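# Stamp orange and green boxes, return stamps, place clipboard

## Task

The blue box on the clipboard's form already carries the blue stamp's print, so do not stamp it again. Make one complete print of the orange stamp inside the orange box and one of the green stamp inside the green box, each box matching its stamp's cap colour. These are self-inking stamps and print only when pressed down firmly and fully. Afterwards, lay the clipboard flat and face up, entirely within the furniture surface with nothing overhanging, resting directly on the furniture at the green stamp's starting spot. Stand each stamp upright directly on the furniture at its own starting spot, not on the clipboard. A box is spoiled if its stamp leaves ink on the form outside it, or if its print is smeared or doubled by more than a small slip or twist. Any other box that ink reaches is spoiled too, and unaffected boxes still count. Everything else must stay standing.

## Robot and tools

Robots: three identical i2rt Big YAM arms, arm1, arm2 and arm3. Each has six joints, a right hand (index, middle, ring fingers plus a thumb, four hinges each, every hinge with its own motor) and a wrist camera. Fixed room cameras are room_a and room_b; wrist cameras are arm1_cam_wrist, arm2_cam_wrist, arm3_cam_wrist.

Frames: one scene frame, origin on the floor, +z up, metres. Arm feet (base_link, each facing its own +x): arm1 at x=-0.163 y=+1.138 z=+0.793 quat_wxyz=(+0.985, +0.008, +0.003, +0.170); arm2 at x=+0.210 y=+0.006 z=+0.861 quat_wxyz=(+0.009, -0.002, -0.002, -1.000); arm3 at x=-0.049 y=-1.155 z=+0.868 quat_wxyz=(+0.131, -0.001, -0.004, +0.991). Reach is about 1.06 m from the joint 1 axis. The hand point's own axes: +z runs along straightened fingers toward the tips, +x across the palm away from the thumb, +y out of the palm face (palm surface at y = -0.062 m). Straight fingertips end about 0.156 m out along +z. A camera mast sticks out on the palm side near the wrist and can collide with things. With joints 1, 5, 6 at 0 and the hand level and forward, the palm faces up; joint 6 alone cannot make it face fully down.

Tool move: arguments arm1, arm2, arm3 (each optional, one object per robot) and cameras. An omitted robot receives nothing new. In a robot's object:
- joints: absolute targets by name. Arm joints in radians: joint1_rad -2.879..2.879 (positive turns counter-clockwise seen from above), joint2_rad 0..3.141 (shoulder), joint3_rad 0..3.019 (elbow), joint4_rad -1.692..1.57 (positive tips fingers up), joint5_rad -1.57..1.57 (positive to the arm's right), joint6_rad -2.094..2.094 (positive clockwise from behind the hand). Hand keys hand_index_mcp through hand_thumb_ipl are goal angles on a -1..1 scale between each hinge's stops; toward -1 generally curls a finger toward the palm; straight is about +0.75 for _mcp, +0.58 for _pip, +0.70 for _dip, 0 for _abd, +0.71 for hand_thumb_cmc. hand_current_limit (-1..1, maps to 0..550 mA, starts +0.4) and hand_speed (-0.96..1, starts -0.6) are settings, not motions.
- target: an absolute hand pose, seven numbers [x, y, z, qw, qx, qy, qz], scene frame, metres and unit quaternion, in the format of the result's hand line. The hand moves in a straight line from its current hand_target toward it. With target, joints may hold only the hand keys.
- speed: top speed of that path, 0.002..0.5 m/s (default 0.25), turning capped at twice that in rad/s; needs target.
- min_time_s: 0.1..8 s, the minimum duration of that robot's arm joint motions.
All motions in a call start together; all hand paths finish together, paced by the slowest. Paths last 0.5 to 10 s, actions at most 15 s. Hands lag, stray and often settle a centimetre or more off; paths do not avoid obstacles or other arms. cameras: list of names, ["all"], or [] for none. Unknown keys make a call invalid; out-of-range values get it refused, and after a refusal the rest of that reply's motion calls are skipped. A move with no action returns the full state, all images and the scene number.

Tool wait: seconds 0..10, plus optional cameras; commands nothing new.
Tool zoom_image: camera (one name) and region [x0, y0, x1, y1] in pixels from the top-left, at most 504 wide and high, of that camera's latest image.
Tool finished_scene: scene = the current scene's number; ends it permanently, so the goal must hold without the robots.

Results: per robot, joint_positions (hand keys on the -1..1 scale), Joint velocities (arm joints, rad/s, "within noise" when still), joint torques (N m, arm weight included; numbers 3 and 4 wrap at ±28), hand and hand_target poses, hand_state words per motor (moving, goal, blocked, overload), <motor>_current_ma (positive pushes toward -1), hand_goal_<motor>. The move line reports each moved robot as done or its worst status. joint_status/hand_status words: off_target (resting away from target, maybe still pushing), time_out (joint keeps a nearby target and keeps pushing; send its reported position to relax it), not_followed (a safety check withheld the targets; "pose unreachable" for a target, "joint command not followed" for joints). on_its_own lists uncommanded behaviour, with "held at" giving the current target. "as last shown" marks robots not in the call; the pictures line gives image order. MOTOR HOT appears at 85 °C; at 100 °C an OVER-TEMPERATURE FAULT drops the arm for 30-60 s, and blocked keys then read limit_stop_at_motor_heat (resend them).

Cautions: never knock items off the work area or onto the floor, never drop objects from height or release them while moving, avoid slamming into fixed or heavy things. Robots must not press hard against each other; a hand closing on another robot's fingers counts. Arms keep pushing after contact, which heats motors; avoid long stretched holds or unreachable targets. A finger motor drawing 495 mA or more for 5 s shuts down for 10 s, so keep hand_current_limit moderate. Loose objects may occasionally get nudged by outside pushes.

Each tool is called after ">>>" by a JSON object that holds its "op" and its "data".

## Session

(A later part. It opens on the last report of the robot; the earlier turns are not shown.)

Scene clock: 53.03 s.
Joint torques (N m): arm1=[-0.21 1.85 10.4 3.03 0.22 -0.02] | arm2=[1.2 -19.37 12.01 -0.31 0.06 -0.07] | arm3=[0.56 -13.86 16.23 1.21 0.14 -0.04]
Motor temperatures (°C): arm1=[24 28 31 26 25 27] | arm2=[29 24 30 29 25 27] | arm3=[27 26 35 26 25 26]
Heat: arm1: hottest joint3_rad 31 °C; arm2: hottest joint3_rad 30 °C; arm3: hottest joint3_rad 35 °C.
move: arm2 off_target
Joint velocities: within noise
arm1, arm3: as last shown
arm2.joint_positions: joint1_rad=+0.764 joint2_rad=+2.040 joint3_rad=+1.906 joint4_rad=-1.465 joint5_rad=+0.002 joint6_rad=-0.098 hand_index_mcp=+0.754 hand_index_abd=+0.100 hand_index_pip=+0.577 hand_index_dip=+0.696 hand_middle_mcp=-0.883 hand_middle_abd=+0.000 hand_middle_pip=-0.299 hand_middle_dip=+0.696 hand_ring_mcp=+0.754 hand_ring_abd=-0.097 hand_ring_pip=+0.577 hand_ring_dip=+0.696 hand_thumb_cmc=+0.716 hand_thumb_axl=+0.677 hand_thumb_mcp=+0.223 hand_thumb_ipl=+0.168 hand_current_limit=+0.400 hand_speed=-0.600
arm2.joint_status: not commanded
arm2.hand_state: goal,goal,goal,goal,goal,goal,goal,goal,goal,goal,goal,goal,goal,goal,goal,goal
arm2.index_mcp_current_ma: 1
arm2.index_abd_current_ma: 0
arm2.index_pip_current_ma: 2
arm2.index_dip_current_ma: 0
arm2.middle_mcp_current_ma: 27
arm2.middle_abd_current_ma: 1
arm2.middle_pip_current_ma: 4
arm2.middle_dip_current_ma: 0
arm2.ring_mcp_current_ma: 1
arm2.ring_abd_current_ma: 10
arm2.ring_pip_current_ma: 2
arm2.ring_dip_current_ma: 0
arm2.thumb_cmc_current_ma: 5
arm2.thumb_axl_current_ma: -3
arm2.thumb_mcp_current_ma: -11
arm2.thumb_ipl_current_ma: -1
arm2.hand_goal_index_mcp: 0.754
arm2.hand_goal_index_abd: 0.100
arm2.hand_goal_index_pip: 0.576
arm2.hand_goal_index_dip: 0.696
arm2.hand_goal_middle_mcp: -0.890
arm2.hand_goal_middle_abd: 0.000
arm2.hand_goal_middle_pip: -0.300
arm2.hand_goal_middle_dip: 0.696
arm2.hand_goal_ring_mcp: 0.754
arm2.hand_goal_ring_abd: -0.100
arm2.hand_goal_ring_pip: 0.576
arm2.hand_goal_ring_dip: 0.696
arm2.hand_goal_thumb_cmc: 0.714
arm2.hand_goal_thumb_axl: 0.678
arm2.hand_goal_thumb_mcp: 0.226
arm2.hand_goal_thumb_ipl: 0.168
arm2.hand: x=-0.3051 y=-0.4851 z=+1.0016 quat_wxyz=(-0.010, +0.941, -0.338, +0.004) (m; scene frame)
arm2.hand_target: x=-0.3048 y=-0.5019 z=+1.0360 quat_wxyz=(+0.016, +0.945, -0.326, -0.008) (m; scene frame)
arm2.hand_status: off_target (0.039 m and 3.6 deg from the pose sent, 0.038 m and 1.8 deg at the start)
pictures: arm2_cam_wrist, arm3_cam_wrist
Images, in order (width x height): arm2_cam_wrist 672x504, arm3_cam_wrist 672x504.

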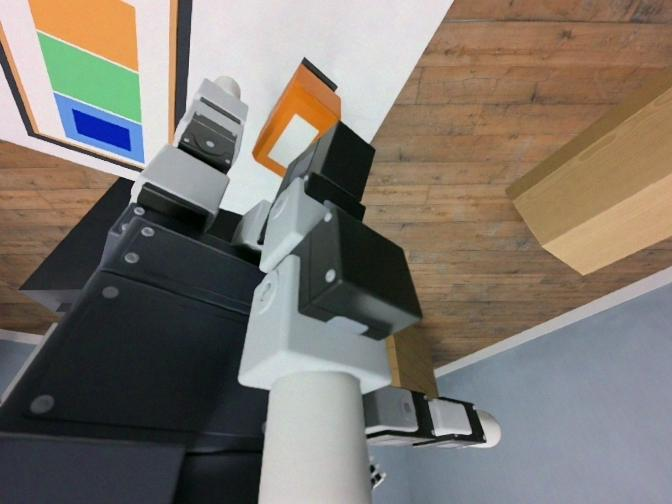

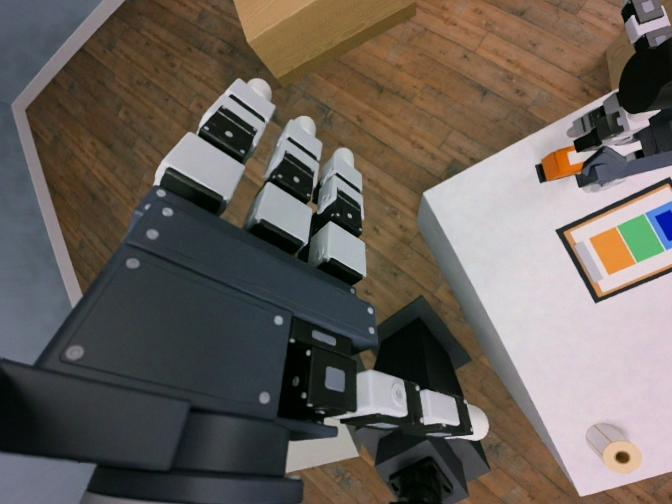

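>>> {"op": "move", "data": {"cameras": ["arm2_cam_wrist","arm3_cam_wrist"]}}

Scene clock: 53.80 s.
Joint torques (N m): arm1=[-0.26 1.79 10.39 3.02 0.22 -0.02] | arm2=[1.32 -19.43 12.03 -0.29 0.05 -0.07] | arm3=[0.62 -13.8 16.24 1.21 0.14 -0.04]
Motor temperatures (°C): arm1=[24 28 31 26 25 27] | arm2=[29 24 30 29 25 27] | arm3=[27 26 36 26 25 26]
Heat: arm1: hottest joint3_rad 31 °C; arm2: hottest joint3_rad 30 °C; arm3: hottest joint3_rad 36 °C.
Joint velocities: within noise
arm1.joint_positions: joint1_rad=+2.502 joint2_rad=+0.294 joint3_rad=+0.686 joint4_rad=-0.986 joint5_rad=-0.050 joint6_rad=+1.110 hand_index_mcp=+0.755 hand_index_abd=+0.001 hand_index_pip=+0.577 hand_index_dip=+0.696 hand_middle_mcp=+0.755 hand_middle_abd=+0.001 hand_middle_pip=+0.577 hand_middle_dip=+0.696 hand_ring_mcp=+0.755 hand_ring_abd=+0.001 hand_ring_pip=+0.577 hand_ring_dip=+0.696 hand_thumb_cmc=+0.715 hand_thumb_axl=+0.677 hand_thumb_mcp=+0.225 hand_thumb_ipl=+0.168 hand_current_limit=+0.400 hand_speed=-0.600
arm1.joint_status: not commanded
arm1.hand_state: goal,goal,goal,goal,goal,goal,goal,goal,goal,goal,goal,goal,goal,goal,goal,goal
arm1.index_mcp_current_ma: 1
arm1.index_abd_current_ma: 0
arm1.index_pip_current_ma: 0
arm1.index_dip_current_ma: 0
arm1.middle_mcp_current_ma: 1
arm1.middle_abd_current_ma: 0
arm1.middle_pip_current_ma: 0
arm1.middle_dip_current_ma: 0
arm1.ring_mcp_current_ma: 1
arm1.ring_abd_current_ma: 0
arm1.ring_pip_current_ma: 0
arm1.ring_dip_current_ma: 0
arm1.thumb_cmc_current_ma: 0
arm1.thumb_axl_current_ma: 0
arm1.thumb_mcp_current_ma: 0
arm1.thumb_ipl_current_ma: 0
arm1.hand_goal_index_mcp: 0.754
arm1.hand_goal_index_abd: 0.000
arm1.hand_goal_index_pip: 0.576
arm1.hand_goal_index_dip: 0.696
arm1.hand_goal_middle_mcp: 0.754
arm1.hand_goal_middle_abd: 0.000
arm1.hand_goal_middle_pip: 0.576
arm1.hand_goal_middle_dip: 0.696
arm1.hand_goal_ring_mcp: 0.754
arm1.hand_goal_ring_abd: 0.000
arm1.hand_goal_ring_pip: 0.576
arm1.hand_goal_ring_dip: 0.696
arm1.hand_goal_thumb_cmc: 0.714
arm1.hand_goal_thumb_axl: 0.678
arm1.hand_goal_thumb_mcp: 0.226
arm1.hand_goal_thumb_ipl: 0.168
arm1.hand: x=-0.3774 y=+1.2809 z=+1.1214 quat_wxyz=(-0.447, -0.086, +0.876, +0.160) (m; scene frame)
arm1.hand_target: x=-0.3780 y=+1.2784 z=+1.1299 quat_wxyz=(-0.462, -0.085, +0.868, +0.161) (m; scene frame)
arm1.hand_status: not commanded
arm2.joint_positions: joint1_rad=+0.764 joint2_rad=+2.040 joint3_rad=+1.906 joint4_rad=-1.465 joint5_rad=+0.002 joint6_rad=-0.098 hand_index_mcp=+0.754 hand_index_abd=+0.100 hand_index_pip=+0.577 hand_index_dip=+0.696 hand_middle_mcp=-0.883 hand_middle_abd=+0.000 hand_middle_pip=-0.299 hand_middle_dip=+0.696 hand_ring_mcp=+0.754 hand_ring_abd=-0.097 hand_ring_pip=+0.577 hand_ring_dip=+0.696 hand_thumb_cmc=+0.716 hand_thumb_axl=+0.677 hand_thumb_mcp=+0.223 hand_thumb_ipl=+0.168 hand_current_limit=+0.400 hand_speed=-0.600
arm2.joint_status: not commanded
arm2.hand_state: goal,goal,goal,goal,goal,goal,goal,goal,goal,goal,goal,goal,goal,goal,goal,goal
arm2.index_mcp_current_ma: 1
arm2.index_abd_current_ma: 0
arm2.index_pip_current_ma: 2
arm2.index_dip_current_ma: 0
arm2.middle_mcp_current_ma: 27
arm2.middle_abd_current_ma: 1
arm2.middle_pip_current_ma: 4
arm2.middle_dip_current_ma: 0
arm2.ring_mcp_current_ma: 1
arm2.ring_abd_current_ma: 10
arm2.ring_pip_current_ma: 2
arm2.ring_dip_current_ma: 0
arm2.thumb_cmc_current_ma: 5
arm2.thumb_axl_current_ma: -3
arm2.thumb_mcp_current_ma: -11
arm2.thumb_ipl_current_ma: -1
arm2.hand_goal_index_mcp: 0.754
arm2.hand_goal_index_abd: 0.100
arm2.hand_goal_index_pip: 0.576
arm2.hand_goal_index_dip: 0.696
arm2.hand_goal_middle_mcp: -0.890
arm2.hand_goal_middle_abd: 0.000
arm2.hand_goal_middle_pip: -0.300
arm2.hand_goal_middle_dip: 0.696
arm2.hand_goal_ring_mcp: 0.754
arm2.hand_goal_ring_abd: -0.100
arm2.hand_goal_ring_pip: 0.576
arm2.hand_goal_ring_dip: 0.696
arm2.hand_goal_thumb_cmc: 0.714
arm2.hand_goal_thumb_axl: 0.678
arm2.hand_goal_thumb_mcp: 0.226
arm2.hand_goal_thumb_ipl: 0.168
arm2.hand: x=-0.3050 y=-0.4851 z=+1.0016 quat_wxyz=(-0.010, +0.941, -0.338, +0.004) (m; scene frame)
arm2.hand_target: x=-0.3048 y=-0.5019 z=+1.0360 quat_wxyz=(+0.016, +0.945, -0.326, -0.008) (m; scene frame)
arm2.hand_status: off_target (0.039 m and 3.6 deg from the pose sent, 0.038 m and 1.8 deg at the start)
arm3.joint_positions: joint1_rad=-0.453 joint2_rad=+1.347 joint3_rad=+1.634 joint4_rad=-0.983 joint5_rad=+0.015 joint6_rad=+1.042 hand_index_mcp=+0.755 hand_index_abd=+0.000 hand_index_pip=+0.577 hand_index_dip=+0.696 hand_middle_mcp=+0.756 hand_middle_abd=+0.000 hand_middle_pip=+0.577 hand_middle_dip=+0.696 hand_ring_mcp=+0.756 hand_ring_abd=+0.000 hand_ring_pip=+0.577 hand_ring_dip=+0.696 hand_thumb_cmc=+0.715 hand_thumb_axl=+0.677 hand_thumb_mcp=+0.225 hand_thumb_ipl=+0.168 hand_current_limit=+0.400 hand_speed=-0.600
arm3.joint_status: not commanded
arm3.hand_state: goal,goal,goal,goal,goal,goal,goal,goal,goal,goal,goal,goal,goal,goal,goal,goal
arm3.index_mcp_current_ma: 2
arm3.index_abd_current_ma: 0
arm3.index_pip_current_ma: 1
arm3.index_dip_current_ma: 0
arm3.middle_mcp_current_ma: 3
arm3.middle_abd_current_ma: 0
arm3.middle_pip_current_ma: 1
arm3.middle_dip_current_ma: 0
arm3.ring_mcp_current_ma: 3
arm3.ring_abd_current_ma: 0
arm3.ring_pip_current_ma: 1
arm3.ring_dip_current_ma: 0
arm3.thumb_cmc_current_ma: 2
arm3.thumb_axl_current_ma: -1
arm3.thumb_mcp_current_ma: -2
arm3.thumb_ipl_current_ma: -1
arm3.hand_goal_index_mcp: 0.754
arm3.hand_goal_index_abd: 0.000
arm3.hand_goal_index_pip: 0.576
arm3.hand_goal_index_dip: 0.696
arm3.hand_goal_middle_mcp: 0.754
arm3.hand_goal_middle_abd: 0.000
arm3.hand_goal_middle_pip: 0.576
arm3.hand_goal_middle_dip: 0.696
arm3.hand_goal_ring_mcp: 0.754
arm3.hand_goal_ring_abd: 0.000
arm3.hand_goal_ring_pip: 0.576
arm3.hand_goal_ring_dip: 0.696
arm3.hand_goal_thumb_cmc: 0.714
arm3.hand_goal_thumb_axl: 0.678
arm3.hand_goal_thumb_mcp: 0.226
arm3.hand_goal_thumb_ipl: 0.168
arm3.hand: x=-0.4257 y=-0.7152 z=+1.3526 quat_wxyz=(-0.339, +0.086, +0.901, +0.256) (m; scene frame)
arm3.hand_target: x=-0.4266 y=-0.7165 z=+1.3735 quat_wxyz=(-0.348, +0.086, +0.896, +0.263) (m; scene frame)
arm3.hand_status: not commanded
pictures: arm2_cam_wrist, arm3_cam_wrist
Images, in order (width x height): arm2_cam_wrist 672x504, arm3_cam_wrist 672x504.

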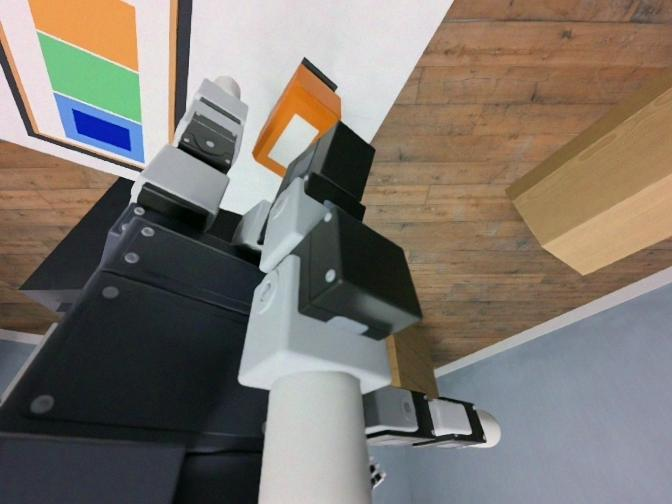

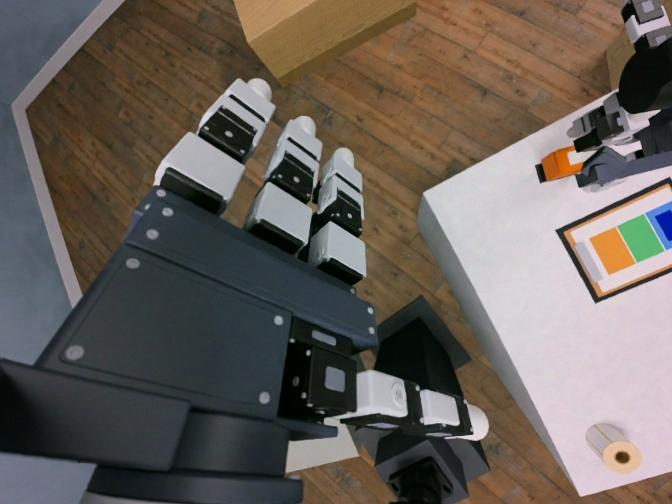

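>>> {"op": "move", "data": {"arm2": {"joints":{"joint2_rad":2.028,"joint3_rad":2.045,"joint4_rad":-1.518},"min_time_s":1.5}, "cameras": ["arm2_cam_wrist","arm3_cam_wrist"]}}

Scene clock: 56.40 s.
Joint torques (N m): arm1=[-0.26 1.79 10.4 3 0.22 -0.02] | arm2=[1.26 -19.14 12.16 -0.2 0.06 -0.08] | arm3=[0.56 -13.8 16.24 1.22 0.15 -0.04]
Motor temperatures (°C): arm1=[24 28 32 26 25 27] | arm2=[29 24 30 29 25 27] | arm3=[27 26 36 26 25 26]
Heat: arm1: hottest joint3_rad 32 °C; arm2: hottest joint3_rad 30 °C; arm3: hottest joint3_rad 36 °C.
move: arm2 done
Joint velocities: within noise
arm1, arm3: as last shown
arm2.joint_positions: joint1_rad=+0.764 joint2_rad=+2.040 joint3_rad=+1.994 joint4_rad=-1.507 joint5_rad=+0.002 joint6_rad=-0.098 hand_index_mcp=+0.754 hand_index_abd=+0.100 hand_index_pip=+0.577 hand_index_dip=+0.696 hand_middle_mcp=-0.883 hand_middle_abd=+0.000 hand_middle_pip=-0.299 hand_middle_dip=+0.696 hand_ring_mcp=+0.754 hand_ring_abd=-0.097 hand_ring_pip=+0.577 hand_ring_dip=+0.696 hand_thumb_cmc=+0.716 hand_thumb_axl=+0.677 hand_thumb_mcp=+0.223 hand_thumb_ipl=+0.168 hand_current_limit=+0.400 hand_speed=-0.600
arm2.joint_status: all done
arm2.hand_state: goal,goal,goal,goal,goal,goal,goal,goal,goal,goal,goal,goal,goal,goal,goal,goal
arm2.index_mcp_current_ma: 1
arm2.index_abd_current_ma: 0
arm2.index_pip_current_ma: 2
arm2.index_dip_current_ma: 0
arm2.middle_mcp_current_ma: 27
arm2.middle_abd_current_ma: 1
arm2.middle_pip_current_ma: 4
arm2.middle_dip_current_ma: 0
arm2.ring_mcp_current_ma: 1
arm2.ring_abd_current_ma: 10
arm2.ring_pip_current_ma: 2
arm2.ring_dip_current_ma: 0
arm2.thumb_cmc_current_ma: 5
arm2.thumb_axl_current_ma: -3
arm2.thumb_mcp_current_ma: -11
arm2.thumb_ipl_current_ma: -1
arm2.hand_goal_index_mcp: 0.754
arm2.hand_goal_index_abd: 0.100
arm2.hand_goal_index_pip: 0.576
arm2.hand_goal_index_dip: 0.696
arm2.hand_goal_middle_mcp: -0.890
arm2.hand_goal_middle_abd: 0.000
arm2.hand_goal_middle_pip: -0.300
arm2.hand_goal_middle_dip: 0.696
arm2.hand_goal_ring_mcp: 0.754
arm2.hand_goal_ring_abd: -0.100
arm2.hand_goal_ring_pip: 0.576
arm2.hand_goal_ring_dip: 0.696
arm2.hand_goal_thumb_cmc: 0.714
arm2.hand_goal_thumb_axl: 0.678
arm2.hand_goal_thumb_mcp: 0.226
arm2.hand_goal_thumb_ipl: 0.168
arm2.hand: x=-0.3149 y=-0.4949 z=+1.0388 quat_wxyz=(+0.010, +0.941, -0.338, -0.006) (m; scene frame)
arm2.hand_target: x=-0.3131 y=-0.5103 z=+1.0707 quat_wxyz=(+0.034, +0.945, -0.325, -0.017) (m; scene frame)
arm2.hand_status: not commanded
pictures: arm2_cam_wrist, arm3_cam_wrist
Images, in order (width x height): arm2_cam_wrist 672x504, arm3_cam_wrist 672x504.

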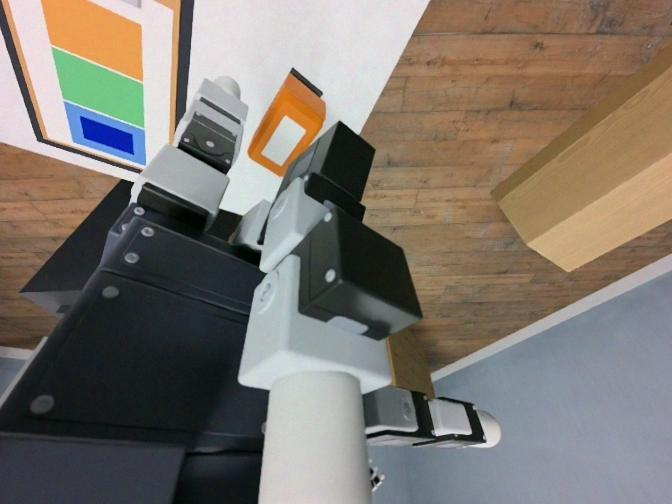

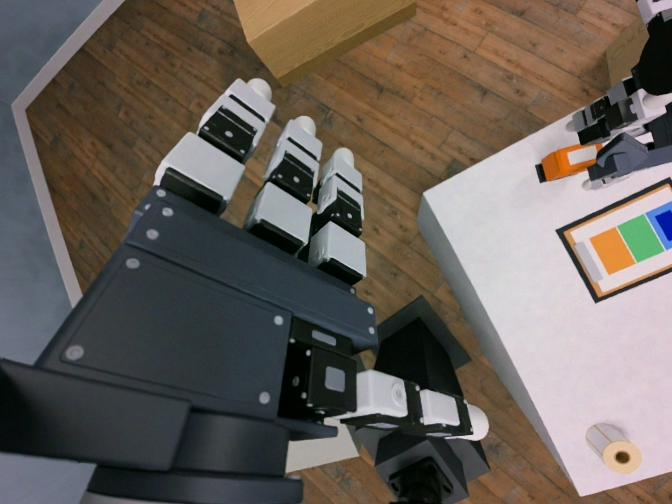

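>>> {"op": "zoom_image", "data": {"camera": "arm2_cam_wrist", "region": [140, 30, 420, 240]}}

>>> {"op": "zoom_image", "data": {"camera": "arm3_cam_wrist", "region": [500, 70, 672, 210]}}

Scaled by 1.800 from the camera's 672x504 image, which has a finer 960x720 frame.

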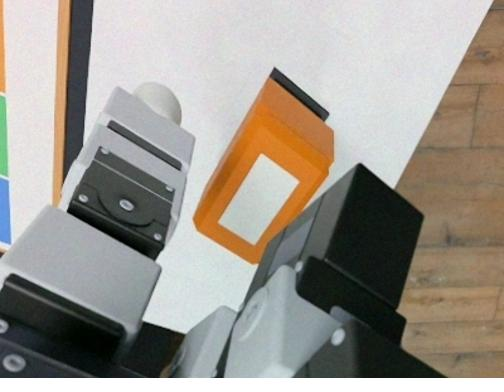

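Scaled by 2.930 from the camera's 672x504 image, which has a finer 960x720 frame.

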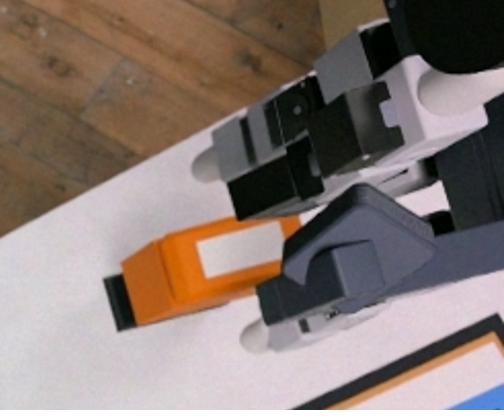

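>>> {"op": "move", "data": {"arm2": {"joints":{"joint2_rad":2.046,"joint3_rad":2.038,"joint4_rad":-1.534},"min_time_s":1.0}, "cameras": ["arm2_cam_wrist"]}}

Scene clock: 58.70 s.
Joint torques (N m): arm1=[-0.26 1.85 10.41 3 0.22 -0.02] | arm2=[1.26 -17.9 11.58 -0.23 0.05 -0.08] | arm3=[0.62 -13.8 16.23 1.21 0.14 -0.04]
Motor temperatures (°C): arm1=[24 28 32 26 25 27] | arm2=[29 24 31 29 25 27] | arm3=[27 26 36 26 25 26]
Heat: arm1: hottest joint3_rad 32 °C; arm2: hottest joint3_rad 31 °C; arm3: hottest joint3_rad 36 °C.
move: arm2 done
Joint velocities: within noise
arm1, arm3: as last shown
arm2.joint_positions: joint1_rad=+0.764 joint2_rad=+2.040 joint3_rad=+1.994 joint4_rad=-1.524 joint5_rad=+0.002 joint6_rad=-0.098 hand_index_mcp=+0.754 hand_index_abd=+0.100 hand_index_pip=+0.577 hand_index_dip=+0.696 hand_middle_mcp=-0.883 hand_middle_abd=+0.000 hand_middle_pip=-0.299 hand_middle_dip=+0.696 hand_ring_mcp=+0.754 hand_ring_abd=-0.097 hand_ring_pip=+0.577 hand_ring_dip=+0.696 hand_thumb_cmc=+0.716 hand_thumb_axl=+0.677 hand_thumb_mcp=+0.223 hand_thumb_ipl=+0.168 hand_current_limit=+0.400 hand_speed=-0.600
arm2.joint_status: all done
arm2.hand_state: goal,goal,goal,goal,goal,goal,goal,goal,goal,goal,goal,goal,goal,goal,goal,goal
arm2.index_mcp_current_ma: 1
arm2.index_abd_current_ma: 0
arm2.index_pip_current_ma: 2
arm2.index_dip_current_ma: 0
arm2.middle_mcp_current_ma: 27
arm2.middle_abd_current_ma: 1
arm2.middle_pip_current_ma: 4
arm2.middle_dip_current_ma: 0
arm2.ring_mcp_current_ma: 1
arm2.ring_abd_current_ma: 10
arm2.ring_pip_current_ma: 2
arm2.ring_dip_current_ma: 0
arm2.thumb_cmc_current_ma: 5
arm2.thumb_axl_current_ma: -3
arm2.thumb_mcp_current_ma: -11
arm2.thumb_ipl_current_ma: -1
arm2.hand_goal_index_mcp: 0.754
arm2.hand_goal_index_abd: 0.100
arm2.hand_goal_index_pip: 0.576
arm2.hand_goal_index_dip: 0.696
arm2.hand_goal_middle_mcp: -0.890
arm2.hand_goal_middle_abd: 0.000
arm2.hand_goal_middle_pip: -0.300
arm2.hand_goal_middle_dip: 0.696
arm2.hand_goal_ring_mcp: 0.754
arm2.hand_goal_ring_abd: -0.100
arm2.hand_goal_ring_pip: 0.576
arm2.hand_goal_ring_dip: 0.696
arm2.hand_goal_thumb_cmc: 0.714
arm2.hand_goal_thumb_axl: 0.678
arm2.hand_goal_thumb_mcp: 0.226
arm2.hand_goal_thumb_ipl: 0.168
arm2.hand: x=-0.3120 y=-0.4920 z=+1.0373 quat_wxyz=(+0.003, +0.941, -0.338, -0.002) (m; scene frame)
arm2.hand_target: x=-0.3100 y=-0.5072 z=+1.0530 quat_wxyz=(+0.015, +0.945, -0.326, -0.008) (m; scene frame)
arm2.hand_status: not commanded
pictures: arm2_cam_wrist
Images, in order (width x height): arm2_cam_wrist 672x504.

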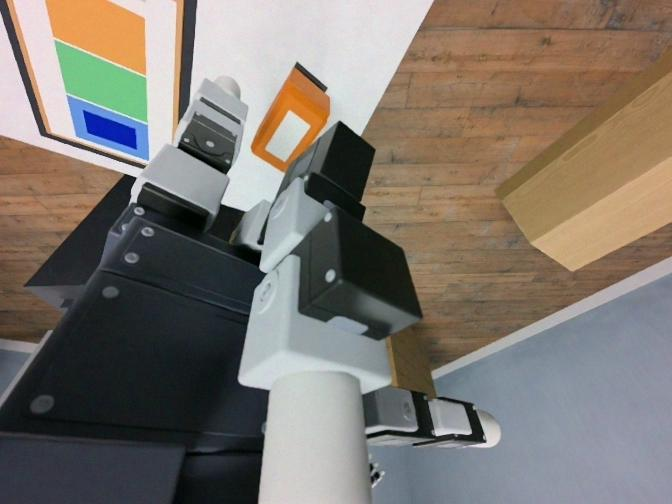

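>>> {"op": "move", "data": {"arm2": {"joints":{"joint2_rad":2.048,"joint3_rad":2.0,"joint4_rad":-1.512},"min_time_s":1.0}, "cameras": ["arm2_cam_wrist"]}}

Scene clock: 60.13 s.
Joint torques (N m): arm1=[-0.26 1.79 10.4 3.02 0.22 -0.01] | arm2=[1.26 -17.73 8.57 0.57 0.06 -0.08] | arm3=[0.56 -13.8 16.24 1.2 0.14 -0.04]
Motor temperatures (°C): arm1=[24 28 32 26 25 27] | arm2=[29 24 31 29 25 27] | arm3=[27 26 36 26 25 26]
Heat: arm1: hottest joint3_rad 32 °C; arm2: hottest joint3_rad 31 °C; arm3: hottest joint3_rad 36 °C.
move: arm2 done
Joint velocities: within noise
arm1, arm3: as last shown
arm2.joint_positions: joint1_rad=+0.764 joint2_rad=+2.040 joint3_rad=+1.994 joint4_rad=-1.524 joint5_rad=+0.002 joint6_rad=-0.098 hand_index_mcp=+0.754 hand_index_abd=+0.100 hand_index_pip=+0.577 hand_index_dip=+0.696 hand_middle_mcp=-0.883 hand_middle_abd=+0.000 hand_middle_pip=-0.299 hand_middle_dip=+0.696 hand_ring_mcp=+0.754 hand_ring_abd=-0.097 hand_ring_pip=+0.577 hand_ring_dip=+0.696 hand_thumb_cmc=+0.716 hand_thumb_axl=+0.677 hand_thumb_mcp=+0.223 hand_thumb_ipl=+0.168 hand_current_limit=+0.400 hand_speed=-0.600
arm2.joint_status: all done
arm2.hand_state: goal,goal,goal,goal,goal,goal,goal,goal,goal,goal,goal,goal,goal,goal,goal,goal
arm2.index_mcp_current_ma: 1
arm2.index_abd_current_ma: 0
arm2.index_pip_current_ma: 2
arm2.index_dip_current_ma: 0
arm2.middle_mcp_current_ma: 27
arm2.middle_abd_current_ma: 1
arm2.middle_pip_current_ma: 4
arm2.middle_dip_current_ma: 0
arm2.ring_mcp_current_ma: 1
arm2.ring_abd_current_ma: 10
arm2.ring_pip_current_ma: 2
arm2.ring_dip_current_ma: 0
arm2.thumb_cmc_current_ma: 5
arm2.thumb_axl_current_ma: -3
arm2.thumb_mcp_current_ma: -11
arm2.thumb_ipl_current_ma: -1
arm2.hand_goal_index_mcp: 0.754
arm2.hand_goal_index_abd: 0.100
arm2.hand_goal_index_pip: 0.576
arm2.hand_goal_index_dip: 0.696
arm2.hand_goal_middle_mcp: -0.890
arm2.hand_goal_middle_abd: 0.000
arm2.hand_goal_middle_pip: -0.300
arm2.hand_goal_middle_dip: 0.696
arm2.hand_goal_ring_mcp: 0.754
arm2.hand_goal_ring_abd: -0.100
arm2.hand_goal_ring_pip: 0.576
arm2.hand_goal_ring_dip: 0.696
arm2.hand_goal_thumb_cmc: 0.714
arm2.hand_goal_thumb_axl: 0.678
arm2.hand_goal_thumb_mcp: 0.226
arm2.hand_goal_thumb_ipl: 0.168
arm2.hand: x=-0.3120 y=-0.4920 z=+1.0373 quat_wxyz=(+0.003, +0.941, -0.338, -0.002) (m; scene frame)
arm2.hand_target: x=-0.3071 y=-0.5042 z=+1.0355 quat_wxyz=(+0.007, +0.945, -0.326, -0.004) (m; scene frame)
arm2.hand_status: not commanded
pictures: arm2_cam_wrist
Images, in order (width x height): arm2_cam_wrist 672x504.

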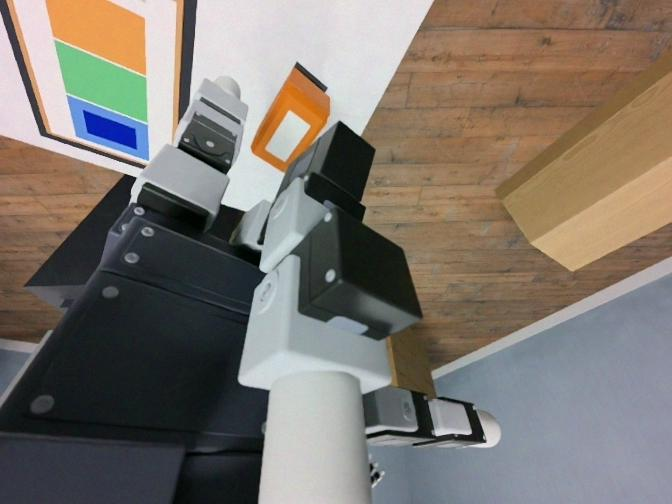

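>>> {"op": "move", "data": {"arm2": {"joints":{"joint3_rad":1.97,"joint4_rad":-1.50},"min_time_s":1.0}, "cameras": []}}

Scene clock: 61.73 s.
Joint torques (N m): arm1=[-0.26 1.85 10.39 3.03 0.22 -0.02] | arm2=[1.26 -17.67 7.66 0.59 0.05 -0.08] | arm3=[0.56 -13.86 16.24 1.21 0.14 -0.04]
Motor temperatures (°C): arm1=[24 28 32 25 25 27] | arm2=[29 24 31 29 25 27] | arm3=[27 26 36 26 25 26]
Heat: arm1: hottest joint3_rad 32 °C; arm2: hottest joint3_rad 31 °C; arm3: hottest joint3_rad 36 °C.
move: arm2 done
Joint velocities: within noise
arm1, arm3: as last shown
arm2.joint_positions: joint1_rad=+0.764 joint2_rad=+2.040 joint3_rad=+1.975 joint4_rad=-1.513 joint5_rad=+0.002 joint6_rad=-0.098 hand_index_mcp=+0.754 hand_index_abd=+0.100 hand_index_pip=+0.577 hand_index_dip=+0.696 hand_middle_mcp=-0.883 hand_middle_abd=+0.000 hand_middle_pip=-0.299 hand_middle_dip=+0.696 hand_ring_mcp=+0.754 hand_ring_abd=-0.097 hand_ring_pip=+0.577 hand_ring_dip=+0.696 hand_thumb_cmc=+0.716 hand_thumb_axl=+0.677 hand_thumb_mcp=+0.223 hand_thumb_ipl=+0.168 hand_current_limit=+0.400 hand_speed=-0.600
arm2.joint_status: all done
arm2.hand_state: goal,goal,goal,goal,goal,goal,goal,goal,goal,goal,goal,goal,goal,goal,goal,goal
arm2.index_mcp_current_ma: 1
arm2.index_abd_current_ma: 0
arm2.index_pip_current_ma: 2
arm2.index_dip_current_ma: 0
arm2.middle_mcp_current_ma: 27
arm2.middle_abd_current_ma: 1
arm2.middle_pip_current_ma: 4
arm2.middle_dip_current_ma: 0
arm2.ring_mcp_current_ma: 1
arm2.ring_abd_current_ma: 10
arm2.ring_pip_current_ma: 2
arm2.ring_dip_current_ma: 0
arm2.thumb_cmc_current_ma: 5
arm2.thumb_axl_current_ma: -3
arm2.thumb_mcp_current_ma: -11
arm2.thumb_ipl_current_ma: -1
arm2.hand_goal_index_mcp: 0.754
arm2.hand_goal_index_abd: 0.100
arm2.hand_goal_index_pip: 0.576
arm2.hand_goal_index_dip: 0.696
arm2.hand_goal_middle_mcp: -0.890
arm2.hand_goal_middle_abd: 0.000
arm2.hand_goal_middle_pip: -0.300
arm2.hand_goal_middle_dip: 0.696
arm2.hand_goal_ring_mcp: 0.754
arm2.hand_goal_ring_abd: -0.100
arm2.hand_goal_ring_pip: 0.576
arm2.hand_goal_ring_dip: 0.696
arm2.hand_goal_thumb_cmc: 0.714
arm2.hand_goal_thumb_axl: 0.678
arm2.hand_goal_thumb_mcp: 0.226
arm2.hand_goal_thumb_ipl: 0.168
arm2.hand: x=-0.3104 y=-0.4904 z=+1.0295 quat_wxyz=(-0.001, +0.941, -0.338, -0.001) (m; scene frame)
arm2.hand_target: x=-0.3036 y=-0.5007 z=+1.0226 quat_wxyz=(-0.001, +0.946, -0.326, +0.000) (m; scene frame)
arm2.hand_status: not commanded
pictures: none
No camera images: "cameras" was empty.

>>> {"op": "move", "data": {"arm2": {"joints":{"hand_speed":-0.92,"hand_index_abd":-0.24,"hand_ring_abd":0.24}}, "cameras": ["arm2_cam_wrist","arm3_cam_wrist"]}}

Scene clock: 63.47 s.
Joint torques (N m): arm1=[-0.32 1.73 10.37 3.02 0.22 -0.02] | arm2=[1.26 -17.79 7.65 0.59 0.06 -0.08] | arm3=[0.56 -13.86 16.23 1.22 0.14 -0.04]
Motor temperatures (°C): arm1=[24 28 32 25 25 27] | arm2=[29 25 31 29 25 27] | arm3=[27 26 37 26 25 26]
Heat: arm1: hottest joint3_rad 32 °C; arm2: hottest joint3_rad 31 °C; arm3: hottest joint3_rad 37 °C.
move: arm2 done
Joint velocities: within noise
arm1, arm3: as last shown
arm2.joint_positions: joint1_rad=+0.764 joint2_rad=+2.040 joint3_rad=+1.975 joint4_rad=-1.513 joint5_rad=+0.002 joint6_rad=-0.098 hand_index_mcp=+0.754 hand_index_abd=-0.235 hand_index_pip=+0.577 hand_index_dip=+0.696 hand_middle_mcp=-0.883 hand_middle_abd=+0.000 hand_middle_pip=-0.299 hand_middle_dip=+0.696 hand_ring_mcp=+0.754 hand_ring_abd=+0.235 hand_ring_pip=+0.577 hand_ring_dip=+0.696 hand_thumb_cmc=+0.716 hand_thumb_axl=+0.677 hand_thumb_mcp=+0.223 hand_thumb_ipl=+0.168 hand_current_limit=+0.400 hand_speed=-0.920
arm2.joint_status: all done
arm2.hand_state: goal,goal,goal,goal,goal,goal,goal,goal,goal,goal,goal,goal,goal,goal,goal,goal
arm2.index_mcp_current_ma: 1
arm2.index_abd_current_ma: 17
arm2.index_pip_current_ma: 2
arm2.index_dip_current_ma: 0
arm2.middle_mcp_current_ma: 27
arm2.middle_abd_current_ma: 1
arm2.middle_pip_current_ma: 4
arm2.middle_dip_current_ma: 0
arm2.ring_mcp_current_ma: 1
arm2.ring_abd_current_ma: -15
arm2.ring_pip_current_ma: 2
arm2.ring_dip_current_ma: 0
arm2.thumb_cmc_current_ma: 5
arm2.thumb_axl_current_ma: -3
arm2.thumb_mcp_current_ma: -11
arm2.thumb_ipl_current_ma: -1
arm2.hand_goal_index_mcp: 0.754
arm2.hand_goal_index_abd: -0.240
arm2.hand_goal_index_pip: 0.576
arm2.hand_goal_index_dip: 0.696
arm2.hand_goal_middle_mcp: -0.890
arm2.hand_goal_middle_abd: 0.000
arm2.hand_goal_middle_pip: -0.300
arm2.hand_goal_middle_dip: 0.696
arm2.hand_goal_ring_mcp: 0.754
arm2.hand_goal_ring_abd: 0.240
arm2.hand_goal_ring_pip: 0.576
arm2.hand_goal_ring_dip: 0.696
arm2.hand_goal_thumb_cmc: 0.714
arm2.hand_goal_thumb_axl: 0.678
arm2.hand_goal_thumb_mcp: 0.226
arm2.hand_goal_thumb_ipl: 0.168
arm2.hand: x=-0.3104 y=-0.4904 z=+1.0295 quat_wxyz=(-0.001, +0.941, -0.338, -0.001) (m; scene frame)
arm2.hand_target: x=-0.3036 y=-0.5007 z=+1.0226 quat_wxyz=(-0.001, +0.946, -0.326, +0.000) (m; scene frame)
arm2.hand_status: not commanded
pictures: arm2_cam_wrist, arm3_cam_wrist
Images, in order (width x height): arm2_cam_wrist 672x504, arm3_cam_wrist 672x504.

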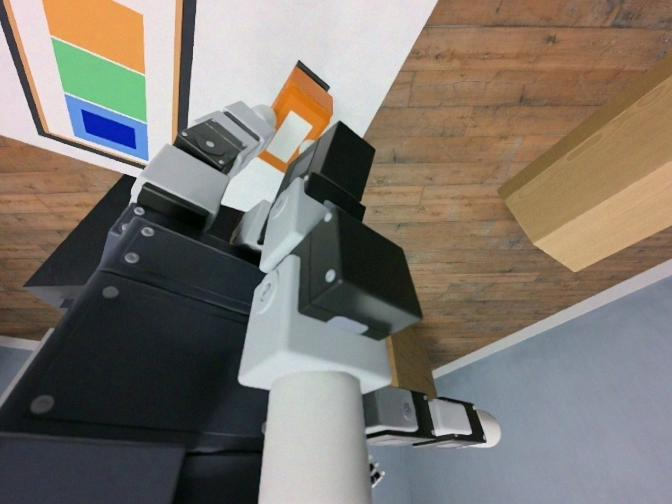

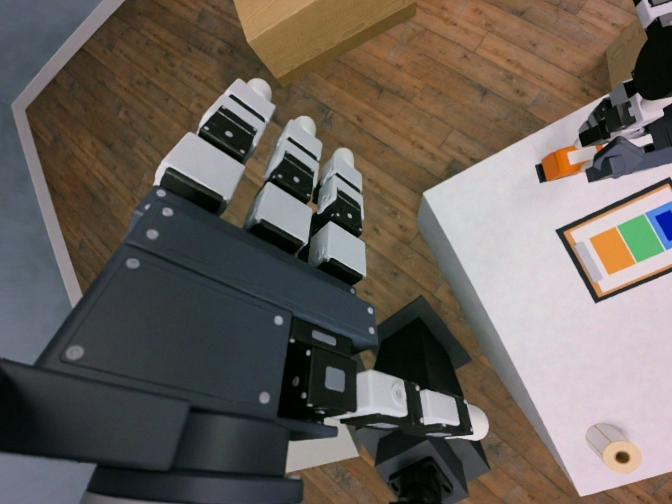

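>>> {"op": "zoom_image", "data": {"camera": "arm2_cam_wrist", "region": [160, 40, 400, 220]}}

>>> {"op": "zoom_image", "data": {"camera": "arm3_cam_wrist", "region": [500, 70, 672, 210]}}

Scaled by 2.100 from the camera's 672x504 image, which has a finer 960x720 frame.

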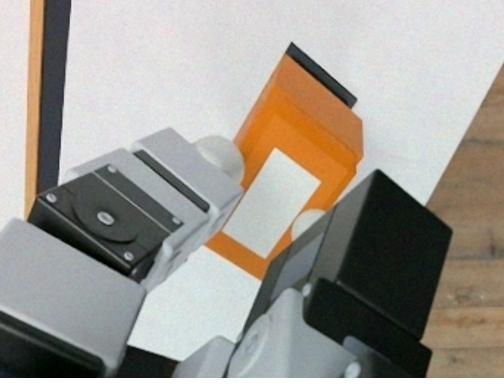

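Scaled by 2.930 from the camera's 672x504 image, which has a finer 960x720 frame.

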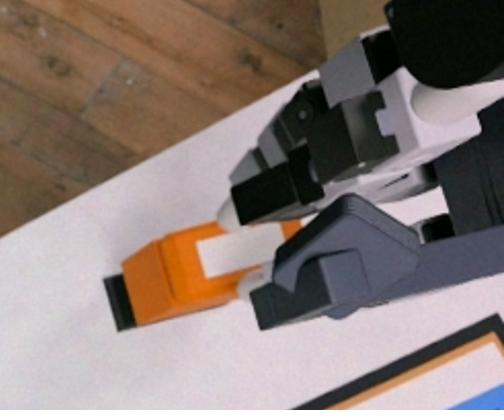

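>>> {"op": "move", "data": {"arm2": {"joints":{"hand_speed":-0.6,"hand_index_abd":0.1,"hand_ring_abd":-0.1}}}}

>>> {"op": "move", "data": {"arm2": {"joints":{"joint3_rad":1.898,"joint4_rad":-1.428},"min_time_s":1.5}, "cameras": ["arm2_cam_wrist","arm3_cam_wrist"]}}

Scene clock: 66.67 s.
Joint torques (N m): arm1=[-0.26 1.79 10.36 3.02 0.22 -0.02] | arm2=[1.26 -17.73 7.66 0.59 0.06 -0.08] | arm3=[0.62 -13.86 16.23 1.22 0.14 -0.04]
Motor temperatures (°C): arm1=[24 28 32 25 25 27] | arm2=[29 25 31 29 25 27] | arm3=[27 26 37 26 25 26]
Heat: arm1: hottest joint3_rad 32 °C; arm2: hottest joint3_rad 31 °C; arm3: hottest joint3_rad 37 °C.
move: arm2 done
Joint velocities: within noise
arm1, arm3: as last shown
arm2.joint_positions: joint1_rad=+0.764 joint2_rad=+2.040 joint3_rad=+1.975 joint4_rad=-1.513 joint5_rad=+0.002 joint6_rad=-0.098 hand_index_mcp=+0.754 hand_index_abd=+0.096 hand_index_pip=+0.577 hand_index_dip=+0.696 hand_middle_mcp=-0.883 hand_middle_abd=+0.000 hand_middle_pip=-0.299 hand_middle_dip=+0.696 hand_ring_mcp=+0.754 hand_ring_abd=-0.096 hand_ring_pip=+0.577 hand_ring_dip=+0.696 hand_thumb_cmc=+0.716 hand_thumb_axl=+0.677 hand_thumb_mcp=+0.223 hand_thumb_ipl=+0.168 hand_current_limit=+0.400 hand_speed=-0.600
arm2.joint_status: all done
arm2.hand_state: goal,goal,goal,goal,goal,goal,goal,goal,goal,goal,goal,goal,goal,goal,goal,goal
arm2.index_mcp_current_ma: 1
arm2.index_abd_current_ma: -12
arm2.index_pip_current_ma: 2
arm2.index_dip_current_ma: 0
arm2.middle_mcp_current_ma: 27
arm2.middle_abd_current_ma: 1
arm2.middle_pip_current_ma: 4
arm2.middle_dip_current_ma: 0
arm2.ring_mcp_current_ma: 1
arm2.ring_abd_current_ma: 12
arm2.ring_pip_current_ma: 2
arm2.ring_dip_current_ma: 0
arm2.thumb_cmc_current_ma: 5
arm2.thumb_axl_current_ma: -3
arm2.thumb_mcp_current_ma: -11
arm2.thumb_ipl_current_ma: -1
arm2.hand_goal_index_mcp: 0.754
arm2.hand_goal_index_abd: 0.100
arm2.hand_goal_index_pip: 0.576
arm2.hand_goal_index_dip: 0.696
arm2.hand_goal_middle_mcp: -0.890
arm2.hand_goal_middle_abd: 0.000
arm2.hand_goal_middle_pip: -0.300
arm2.hand_goal_middle_dip: 0.696
arm2.hand_goal_ring_mcp: 0.754
arm2.hand_goal_ring_abd: -0.100
arm2.hand_goal_ring_pip: 0.576
arm2.hand_goal_ring_dip: 0.696
arm2.hand_goal_thumb_cmc: 0.714
arm2.hand_goal_thumb_axl: 0.678
arm2.hand_goal_thumb_mcp: 0.226
arm2.hand_goal_thumb_ipl: 0.168
arm2.hand: x=-0.3104 y=-0.4904 z=+1.0295 quat_wxyz=(-0.001, +0.941, -0.338, -0.001) (m; scene frame)
arm2.hand_target: x=-0.3036 y=-0.5007 z=+1.0226 quat_wxyz=(-0.001, +0.946, -0.326, +0.000) (m; scene frame)
arm2.hand_status: not commanded
pictures: none

Scene clock: 68.47 s.
Joint torques (N m): arm1=[-0.21 1.79 10.39 3.03 0.22 -0.02] | arm2=[1.32 -17.73 7.61 0.61 0.06 -0.08] | arm3=[0.62 -13.8 16.24 1.2 0.14 -0.04]
Motor temperatures (°C): arm1=[24 28 32 25 25 27] | arm2=[29 25 31 29 25 27] | arm3=[27 26 37 26 25 26]
Heat: arm1: hottest joint3_rad 32 °C; arm2: hottest joint3_rad 31 °C; arm3: hottest joint3_rad 37 °C.
move: arm2 done
Joint velocities: within noise
arm1, arm3: as last shown
arm2.joint_positions: joint1_rad=+0.764 joint2_rad=+2.040 joint3_rad=+1.903 joint4_rad=-1.441 joint5_rad=+0.002 joint6_rad=-0.098 hand_index_mcp=+0.754 hand_index_abd=+0.096 hand_index_pip=+0.577 hand_index_dip=+0.696 hand_middle_mcp=-0.883 hand_middle_abd=+0.000 hand_middle_pip=-0.299 hand_middle_dip=+0.696 hand_ring_mcp=+0.754 hand_ring_abd=-0.096 hand_ring_pip=+0.577 hand_ring_dip=+0.696 hand_thumb_cmc=+0.716 hand_thumb_axl=+0.677 hand_thumb_mcp=+0.223 hand_thumb_ipl=+0.168 hand_current_limit=+0.400 hand_speed=-0.600
arm2.joint_status: all done
arm2.hand_state: goal,goal,goal,goal,goal,goal,goal,goal,goal,goal,goal,goal,goal,goal,goal,goal
arm2.index_mcp_current_ma: 1
arm2.index_abd_current_ma: -12
arm2.index_pip_current_ma: 2
arm2.index_dip_current_ma: 0
arm2.middle_mcp_current_ma: 27
arm2.middle_abd_current_ma: 1
arm2.middle_pip_current_ma: 4
arm2.middle_dip_current_ma: 0
arm2.ring_mcp_current_ma: 1
arm2.ring_abd_current_ma: 12
arm2.ring_pip_current_ma: 2
arm2.ring_dip_current_ma: 0
arm2.thumb_cmc_current_ma: 5
arm2.thumb_axl_current_ma: -3
arm2.thumb_mcp_current_ma: -11
arm2.thumb_ipl_current_ma: -1
arm2.hand_goal_index_mcp: 0.754
arm2.hand_goal_index_abd: 0.100
arm2.hand_goal_index_pip: 0.576
arm2.hand_goal_index_dip: 0.696
arm2.hand_goal_middle_mcp: -0.890
arm2.hand_goal_middle_abd: 0.000
arm2.hand_goal_middle_pip: -0.300
arm2.hand_goal_middle_dip: 0.696
arm2.hand_goal_ring_mcp: 0.754
arm2.hand_goal_ring_abd: -0.100
arm2.hand_goal_ring_pip: 0.576
arm2.hand_goal_ring_dip: 0.696
arm2.hand_goal_thumb_cmc: 0.714
arm2.hand_goal_thumb_axl: 0.678
arm2.hand_goal_thumb_mcp: 0.226
arm2.hand_goal_thumb_ipl: 0.168
arm2.hand: x=-0.3084 y=-0.4885 z=+1.0019 quat_wxyz=(-0.001, +0.941, -0.338, +0.000) (m; scene frame)
arm2.hand_target: x=-0.3015 y=-0.4985 z=+0.9952 quat_wxyz=(-0.001, +0.946, -0.326, +0.000) (m; scene frame)
arm2.hand_status: not commanded
pictures: arm2_cam_wrist, arm3_cam_wrist
Images, in order (width x height): arm2_cam_wrist 672x504, arm3_cam_wrist 672x504.

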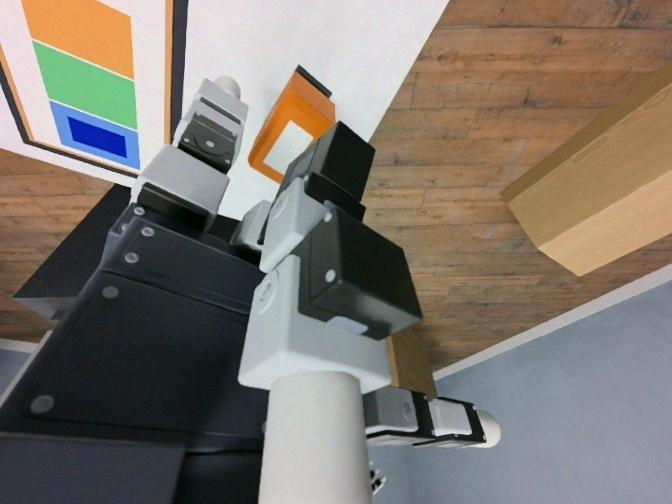

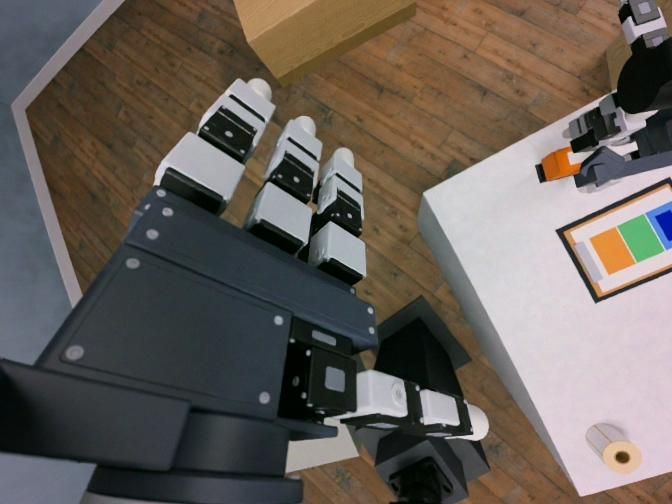

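>>> {"op": "zoom_image", "data": {"camera": "arm2_cam_wrist", "region": [160, 40, 400, 220]}}

Scaled by 2.100 from the camera's 672x504 image, which has a finer 960x720 frame.

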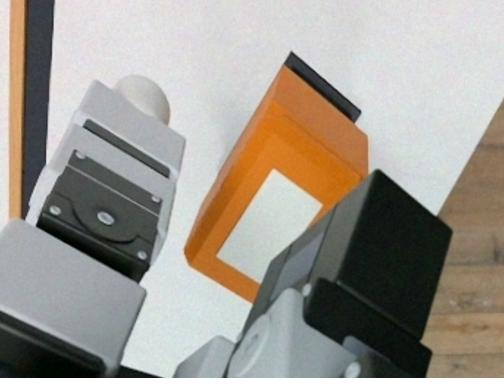

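>>> {"op": "move", "data": {"arm2": {"joints":{"hand_speed":-0.92,"hand_index_abd":-0.26,"hand_ring_abd":0.26}}, "cameras": ["arm2_cam_wrist","arm3_cam_wrist"]}}

Scene clock: 70.27 s.
Joint torques (N m): arm1=[-0.32 1.79 10.39 3 0.22 -0.01] | arm2=[1.26 -17.61 7.61 0.59 -0.11 -0.08] | arm3=[0.56 -13.8 16.23 1.2 0.14 -0.03]
Motor temperatures (°C): arm1=[24 28 32 25 25 27] | arm2=[29 25 30 29 25 27] | arm3=[27 26 37 26 25 26]
Heat: arm1: hottest joint3_rad 32 °C; arm2: hottest joint3_rad 30 °C; arm3: hottest joint3_rad 37 °C.
move: arm2 off_target
Joint velocities: within noise
arm1.joint_positions: joint1_rad=+2.502 joint2_rad=+0.294 joint3_rad=+0.686 joint4_rad=-0.986 joint5_rad=-0.050 joint6_rad=+1.110 hand_index_mcp=+0.755 hand_index_abd=+0.001 hand_index_pip=+0.577 hand_index_dip=+0.696 hand_middle_mcp=+0.755 hand_middle_abd=+0.001 hand_middle_pip=+0.577 hand_middle_dip=+0.696 hand_ring_mcp=+0.755 hand_ring_abd=+0.001 hand_ring_pip=+0.577 hand_ring_dip=+0.696 hand_thumb_cmc=+0.715 hand_thumb_axl=+0.677 hand_thumb_mcp=+0.225 hand_thumb_ipl=+0.168 hand_current_limit=+0.400 hand_speed=-0.600
arm1.joint_status: not commanded
arm1.hand_state: goal,goal,goal,goal,goal,goal,goal,goal,goal,goal,goal,goal,goal,goal,goal,goal
arm1.index_mcp_current_ma: 1
arm1.index_abd_current_ma: 0
arm1.index_pip_current_ma: 0
arm1.index_dip_current_ma: 0
arm1.middle_mcp_current_ma: 1
arm1.middle_abd_current_ma: 0
arm1.middle_pip_current_ma: 0
arm1.middle_dip_current_ma: 0
arm1.ring_mcp_current_ma: 1
arm1.ring_abd_current_ma: 0
arm1.ring_pip_current_ma: 0
arm1.ring_dip_current_ma: 0
arm1.thumb_cmc_current_ma: 0
arm1.thumb_axl_current_ma: 0
arm1.thumb_mcp_current_ma: 0
arm1.thumb_ipl_current_ma: 0
arm1.hand_goal_index_mcp: 0.754
arm1.hand_goal_index_abd: 0.000
arm1.hand_goal_index_pip: 0.576
arm1.hand_goal_index_dip: 0.696
arm1.hand_goal_middle_mcp: 0.754
arm1.hand_goal_middle_abd: 0.000
arm1.hand_goal_middle_pip: 0.576
arm1.hand_goal_middle_dip: 0.696
arm1.hand_goal_ring_mcp: 0.754
arm1.hand_goal_ring_abd: 0.000
arm1.hand_goal_ring_pip: 0.576
arm1.hand_goal_ring_dip: 0.696
arm1.hand_goal_thumb_cmc: 0.714
arm1.hand_goal_thumb_axl: 0.678
arm1.hand_goal_thumb_mcp: 0.226
arm1.hand_goal_thumb_ipl: 0.168
arm1.hand: x=-0.3774 y=+1.2809 z=+1.1214 quat_wxyz=(-0.447, -0.086, +0.876, +0.160) (m; scene frame)
arm1.hand_target: x=-0.3780 y=+1.2784 z=+1.1299 quat_wxyz=(-0.462, -0.085, +0.868, +0.161) (m; scene frame)
arm1.hand_status: not commanded
arm2.joint_positions: joint1_rad=+0.764 joint2_rad=+2.040 joint3_rad=+1.903 joint4_rad=-1.441 joint5_rad=+0.006 joint6_rad=-0.098 hand_index_mcp=+0.755 hand_index_abd=-0.201 hand_index_pip=+0.577 hand_index_dip=+0.696 hand_middle_mcp=-0.883 hand_middle_abd=+0.000 hand_middle_pip=-0.299 hand_middle_dip=+0.696 hand_ring_mcp=+0.754 hand_ring_abd=+0.223 hand_ring_pip=+0.577 hand_ring_dip=+0.696 hand_thumb_cmc=+0.716 hand_thumb_axl=+0.677 hand_thumb_mcp=+0.223 hand_thumb_ipl=+0.168 hand_current_limit=+0.400 hand_speed=-0.920
arm2.joint_status: hand_index_abd off_target (ended at -0.201, target -0.260); hand_ring_abd off_target (ended at +0.223, target +0.260); the others done
arm2.hand_state: goal,blocked,goal,goal,goal,goal,goal,goal,goal,blocked,goal,goal,goal,goal,goal,goal
arm2.index_mcp_current_ma: 2
arm2.index_abd_current_ma: 223
arm2.index_pip_current_ma: 2
arm2.index_dip_current_ma: 0
arm2.middle_mcp_current_ma: 27
arm2.middle_abd_current_ma: 1
arm2.middle_pip_current_ma: 4
arm2.middle_dip_current_ma: 0
arm2.ring_mcp_current_ma: 1
arm2.ring_abd_current_ma: -133
arm2.ring_pip_current_ma: 2
arm2.ring_dip_current_ma: 0
arm2.thumb_cmc_current_ma: 5
arm2.thumb_axl_current_ma: -3
arm2.thumb_mcp_current_ma: -11
arm2.thumb_ipl_current_ma: -1
arm2.hand_goal_index_mcp: 0.754
arm2.hand_goal_index_abd: -0.260
arm2.hand_goal_index_pip: 0.576
arm2.hand_goal_index_dip: 0.696
arm2.hand_goal_middle_mcp: -0.890
arm2.hand_goal_middle_abd: 0.000
arm2.hand_goal_middle_pip: -0.300
arm2.hand_goal_middle_dip: 0.696
arm2.hand_goal_ring_mcp: 0.754
arm2.hand_goal_ring_abd: 0.260
arm2.hand_goal_ring_pip: 0.576
arm2.hand_goal_ring_dip: 0.696
arm2.hand_goal_thumb_cmc: 0.714
arm2.hand_goal_thumb_axl: 0.678
arm2.hand_goal_thumb_mcp: 0.226
arm2.hand_goal_thumb_ipl: 0.168
arm2.hand: x=-0.3089 y=-0.4880 z=+1.0019 quat_wxyz=(-0.002, +0.941, -0.338, -0.002) (m; scene frame)
arm2.hand_target: x=-0.3014 y=-0.4985 z=+0.9952 quat_wxyz=(-0.001, +0.946, -0.326, +0.000) (m; scene frame)
arm2.hand_status: not commanded
arm3.joint_positions: joint1_rad=-0.453 joint2_rad=+1.347 joint3_rad=+1.634 joint4_rad=-0.983 joint5_rad=+0.015 joint6_rad=+1.042 hand_index_mcp=+0.755 hand_index_abd=+0.000 hand_index_pip=+0.577 hand_index_dip=+0.696 hand_middle_mcp=+0.756 hand_middle_abd=+0.000 hand_middle_pip=+0.577 hand_middle_dip=+0.696 hand_ring_mcp=+0.756 hand_ring_abd=+0.000 hand_ring_pip=+0.577 hand_ring_dip=+0.696 hand_thumb_cmc=+0.715 hand_thumb_axl=+0.677 hand_thumb_mcp=+0.225 hand_thumb_ipl=+0.168 hand_current_limit=+0.400 hand_speed=-0.600
arm3.joint_status: not commanded
arm3.hand_state: goal,goal,goal,goal,goal,goal,goal,goal,goal,goal,goal,goal,goal,goal,goal,goal
arm3.index_mcp_current_ma: 2
arm3.index_abd_current_ma: 0
arm3.index_pip_current_ma: 1
arm3.index_dip_current_ma: 0
arm3.middle_mcp_current_ma: 3
arm3.middle_abd_current_ma: 0
arm3.middle_pip_current_ma: 1
arm3.middle_dip_current_ma: 0
arm3.ring_mcp_current_ma: 3
arm3.ring_abd_current_ma: 0
arm3.ring_pip_current_ma: 1
arm3.ring_dip_current_ma: 0
arm3.thumb_cmc_current_ma: 2
arm3.thumb_axl_current_ma: -1
arm3.thumb_mcp_current_ma: -2
arm3.thumb_ipl_current_ma: -1
arm3.hand_goal_index_mcp: 0.754
arm3.hand_goal_index_abd: 0.000
arm3.hand_goal_index_pip: 0.576
arm3.hand_goal_index_dip: 0.696
arm3.hand_goal_middle_mcp: 0.754
arm3.hand_goal_middle_abd: 0.000
arm3.hand_goal_middle_pip: 0.576
arm3.hand_goal_middle_dip: 0.696
arm3.hand_goal_ring_mcp: 0.754
arm3.hand_goal_ring_abd: 0.000
arm3.hand_goal_ring_pip: 0.576
arm3.hand_goal_ring_dip: 0.696
arm3.hand_goal_thumb_cmc: 0.714
arm3.hand_goal_thumb_axl: 0.678
arm3.hand_goal_thumb_mcp: 0.226
arm3.hand_goal_thumb_ipl: 0.168
arm3.hand: x=-0.4257 y=-0.7152 z=+1.3526 quat_wxyz=(-0.339, +0.086, +0.901, +0.256) (m; scene frame)
arm3.hand_target: x=-0.4266 y=-0.7165 z=+1.3735 quat_wxyz=(-0.348, +0.086, +0.896, +0.263) (m; scene frame)
arm3.hand_status: not commanded
pictures: arm2_cam_wrist, arm3_cam_wrist
Images, in order (width x height): arm2_cam_wrist 672x504, arm3_cam_wrist 672x504.

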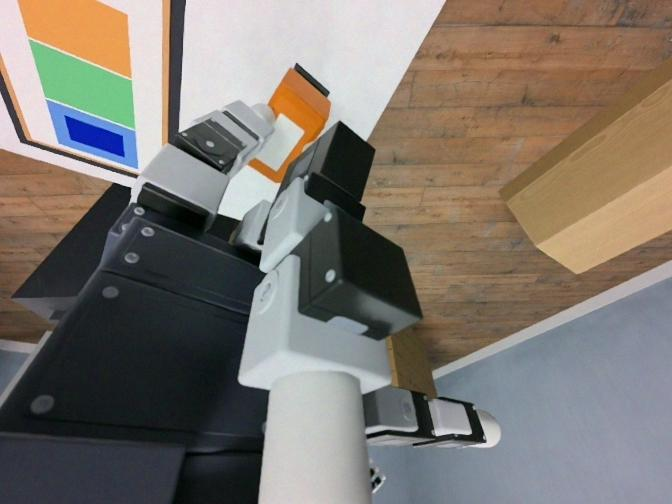

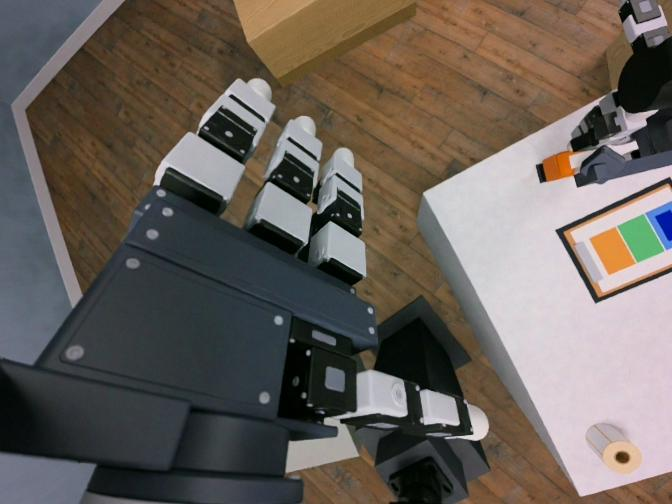

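>>> {"op": "zoom_image", "data": {"camera": "arm2_cam_wrist", "region": [200, 50, 380, 200]}}

>>> {"op": "zoom_image", "data": {"camera": "arm3_cam_wrist", "region": [520, 70, 672, 210]}}

Scaled by 2.800 from the camera's 672x504 image, which has a finer 960x720 frame.

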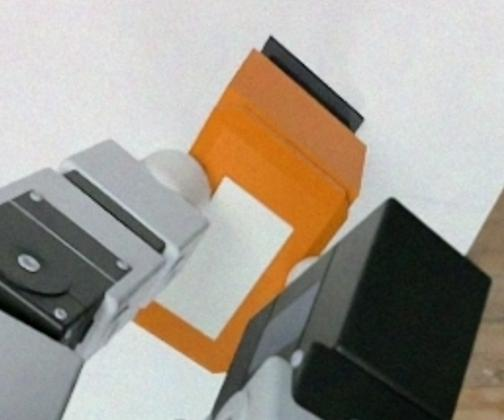

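Scaled by 3.316 from the camera's 672x504 image, which has a finer 960x720 frame.

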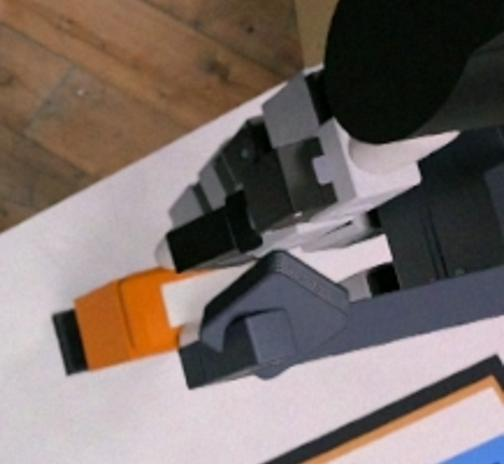

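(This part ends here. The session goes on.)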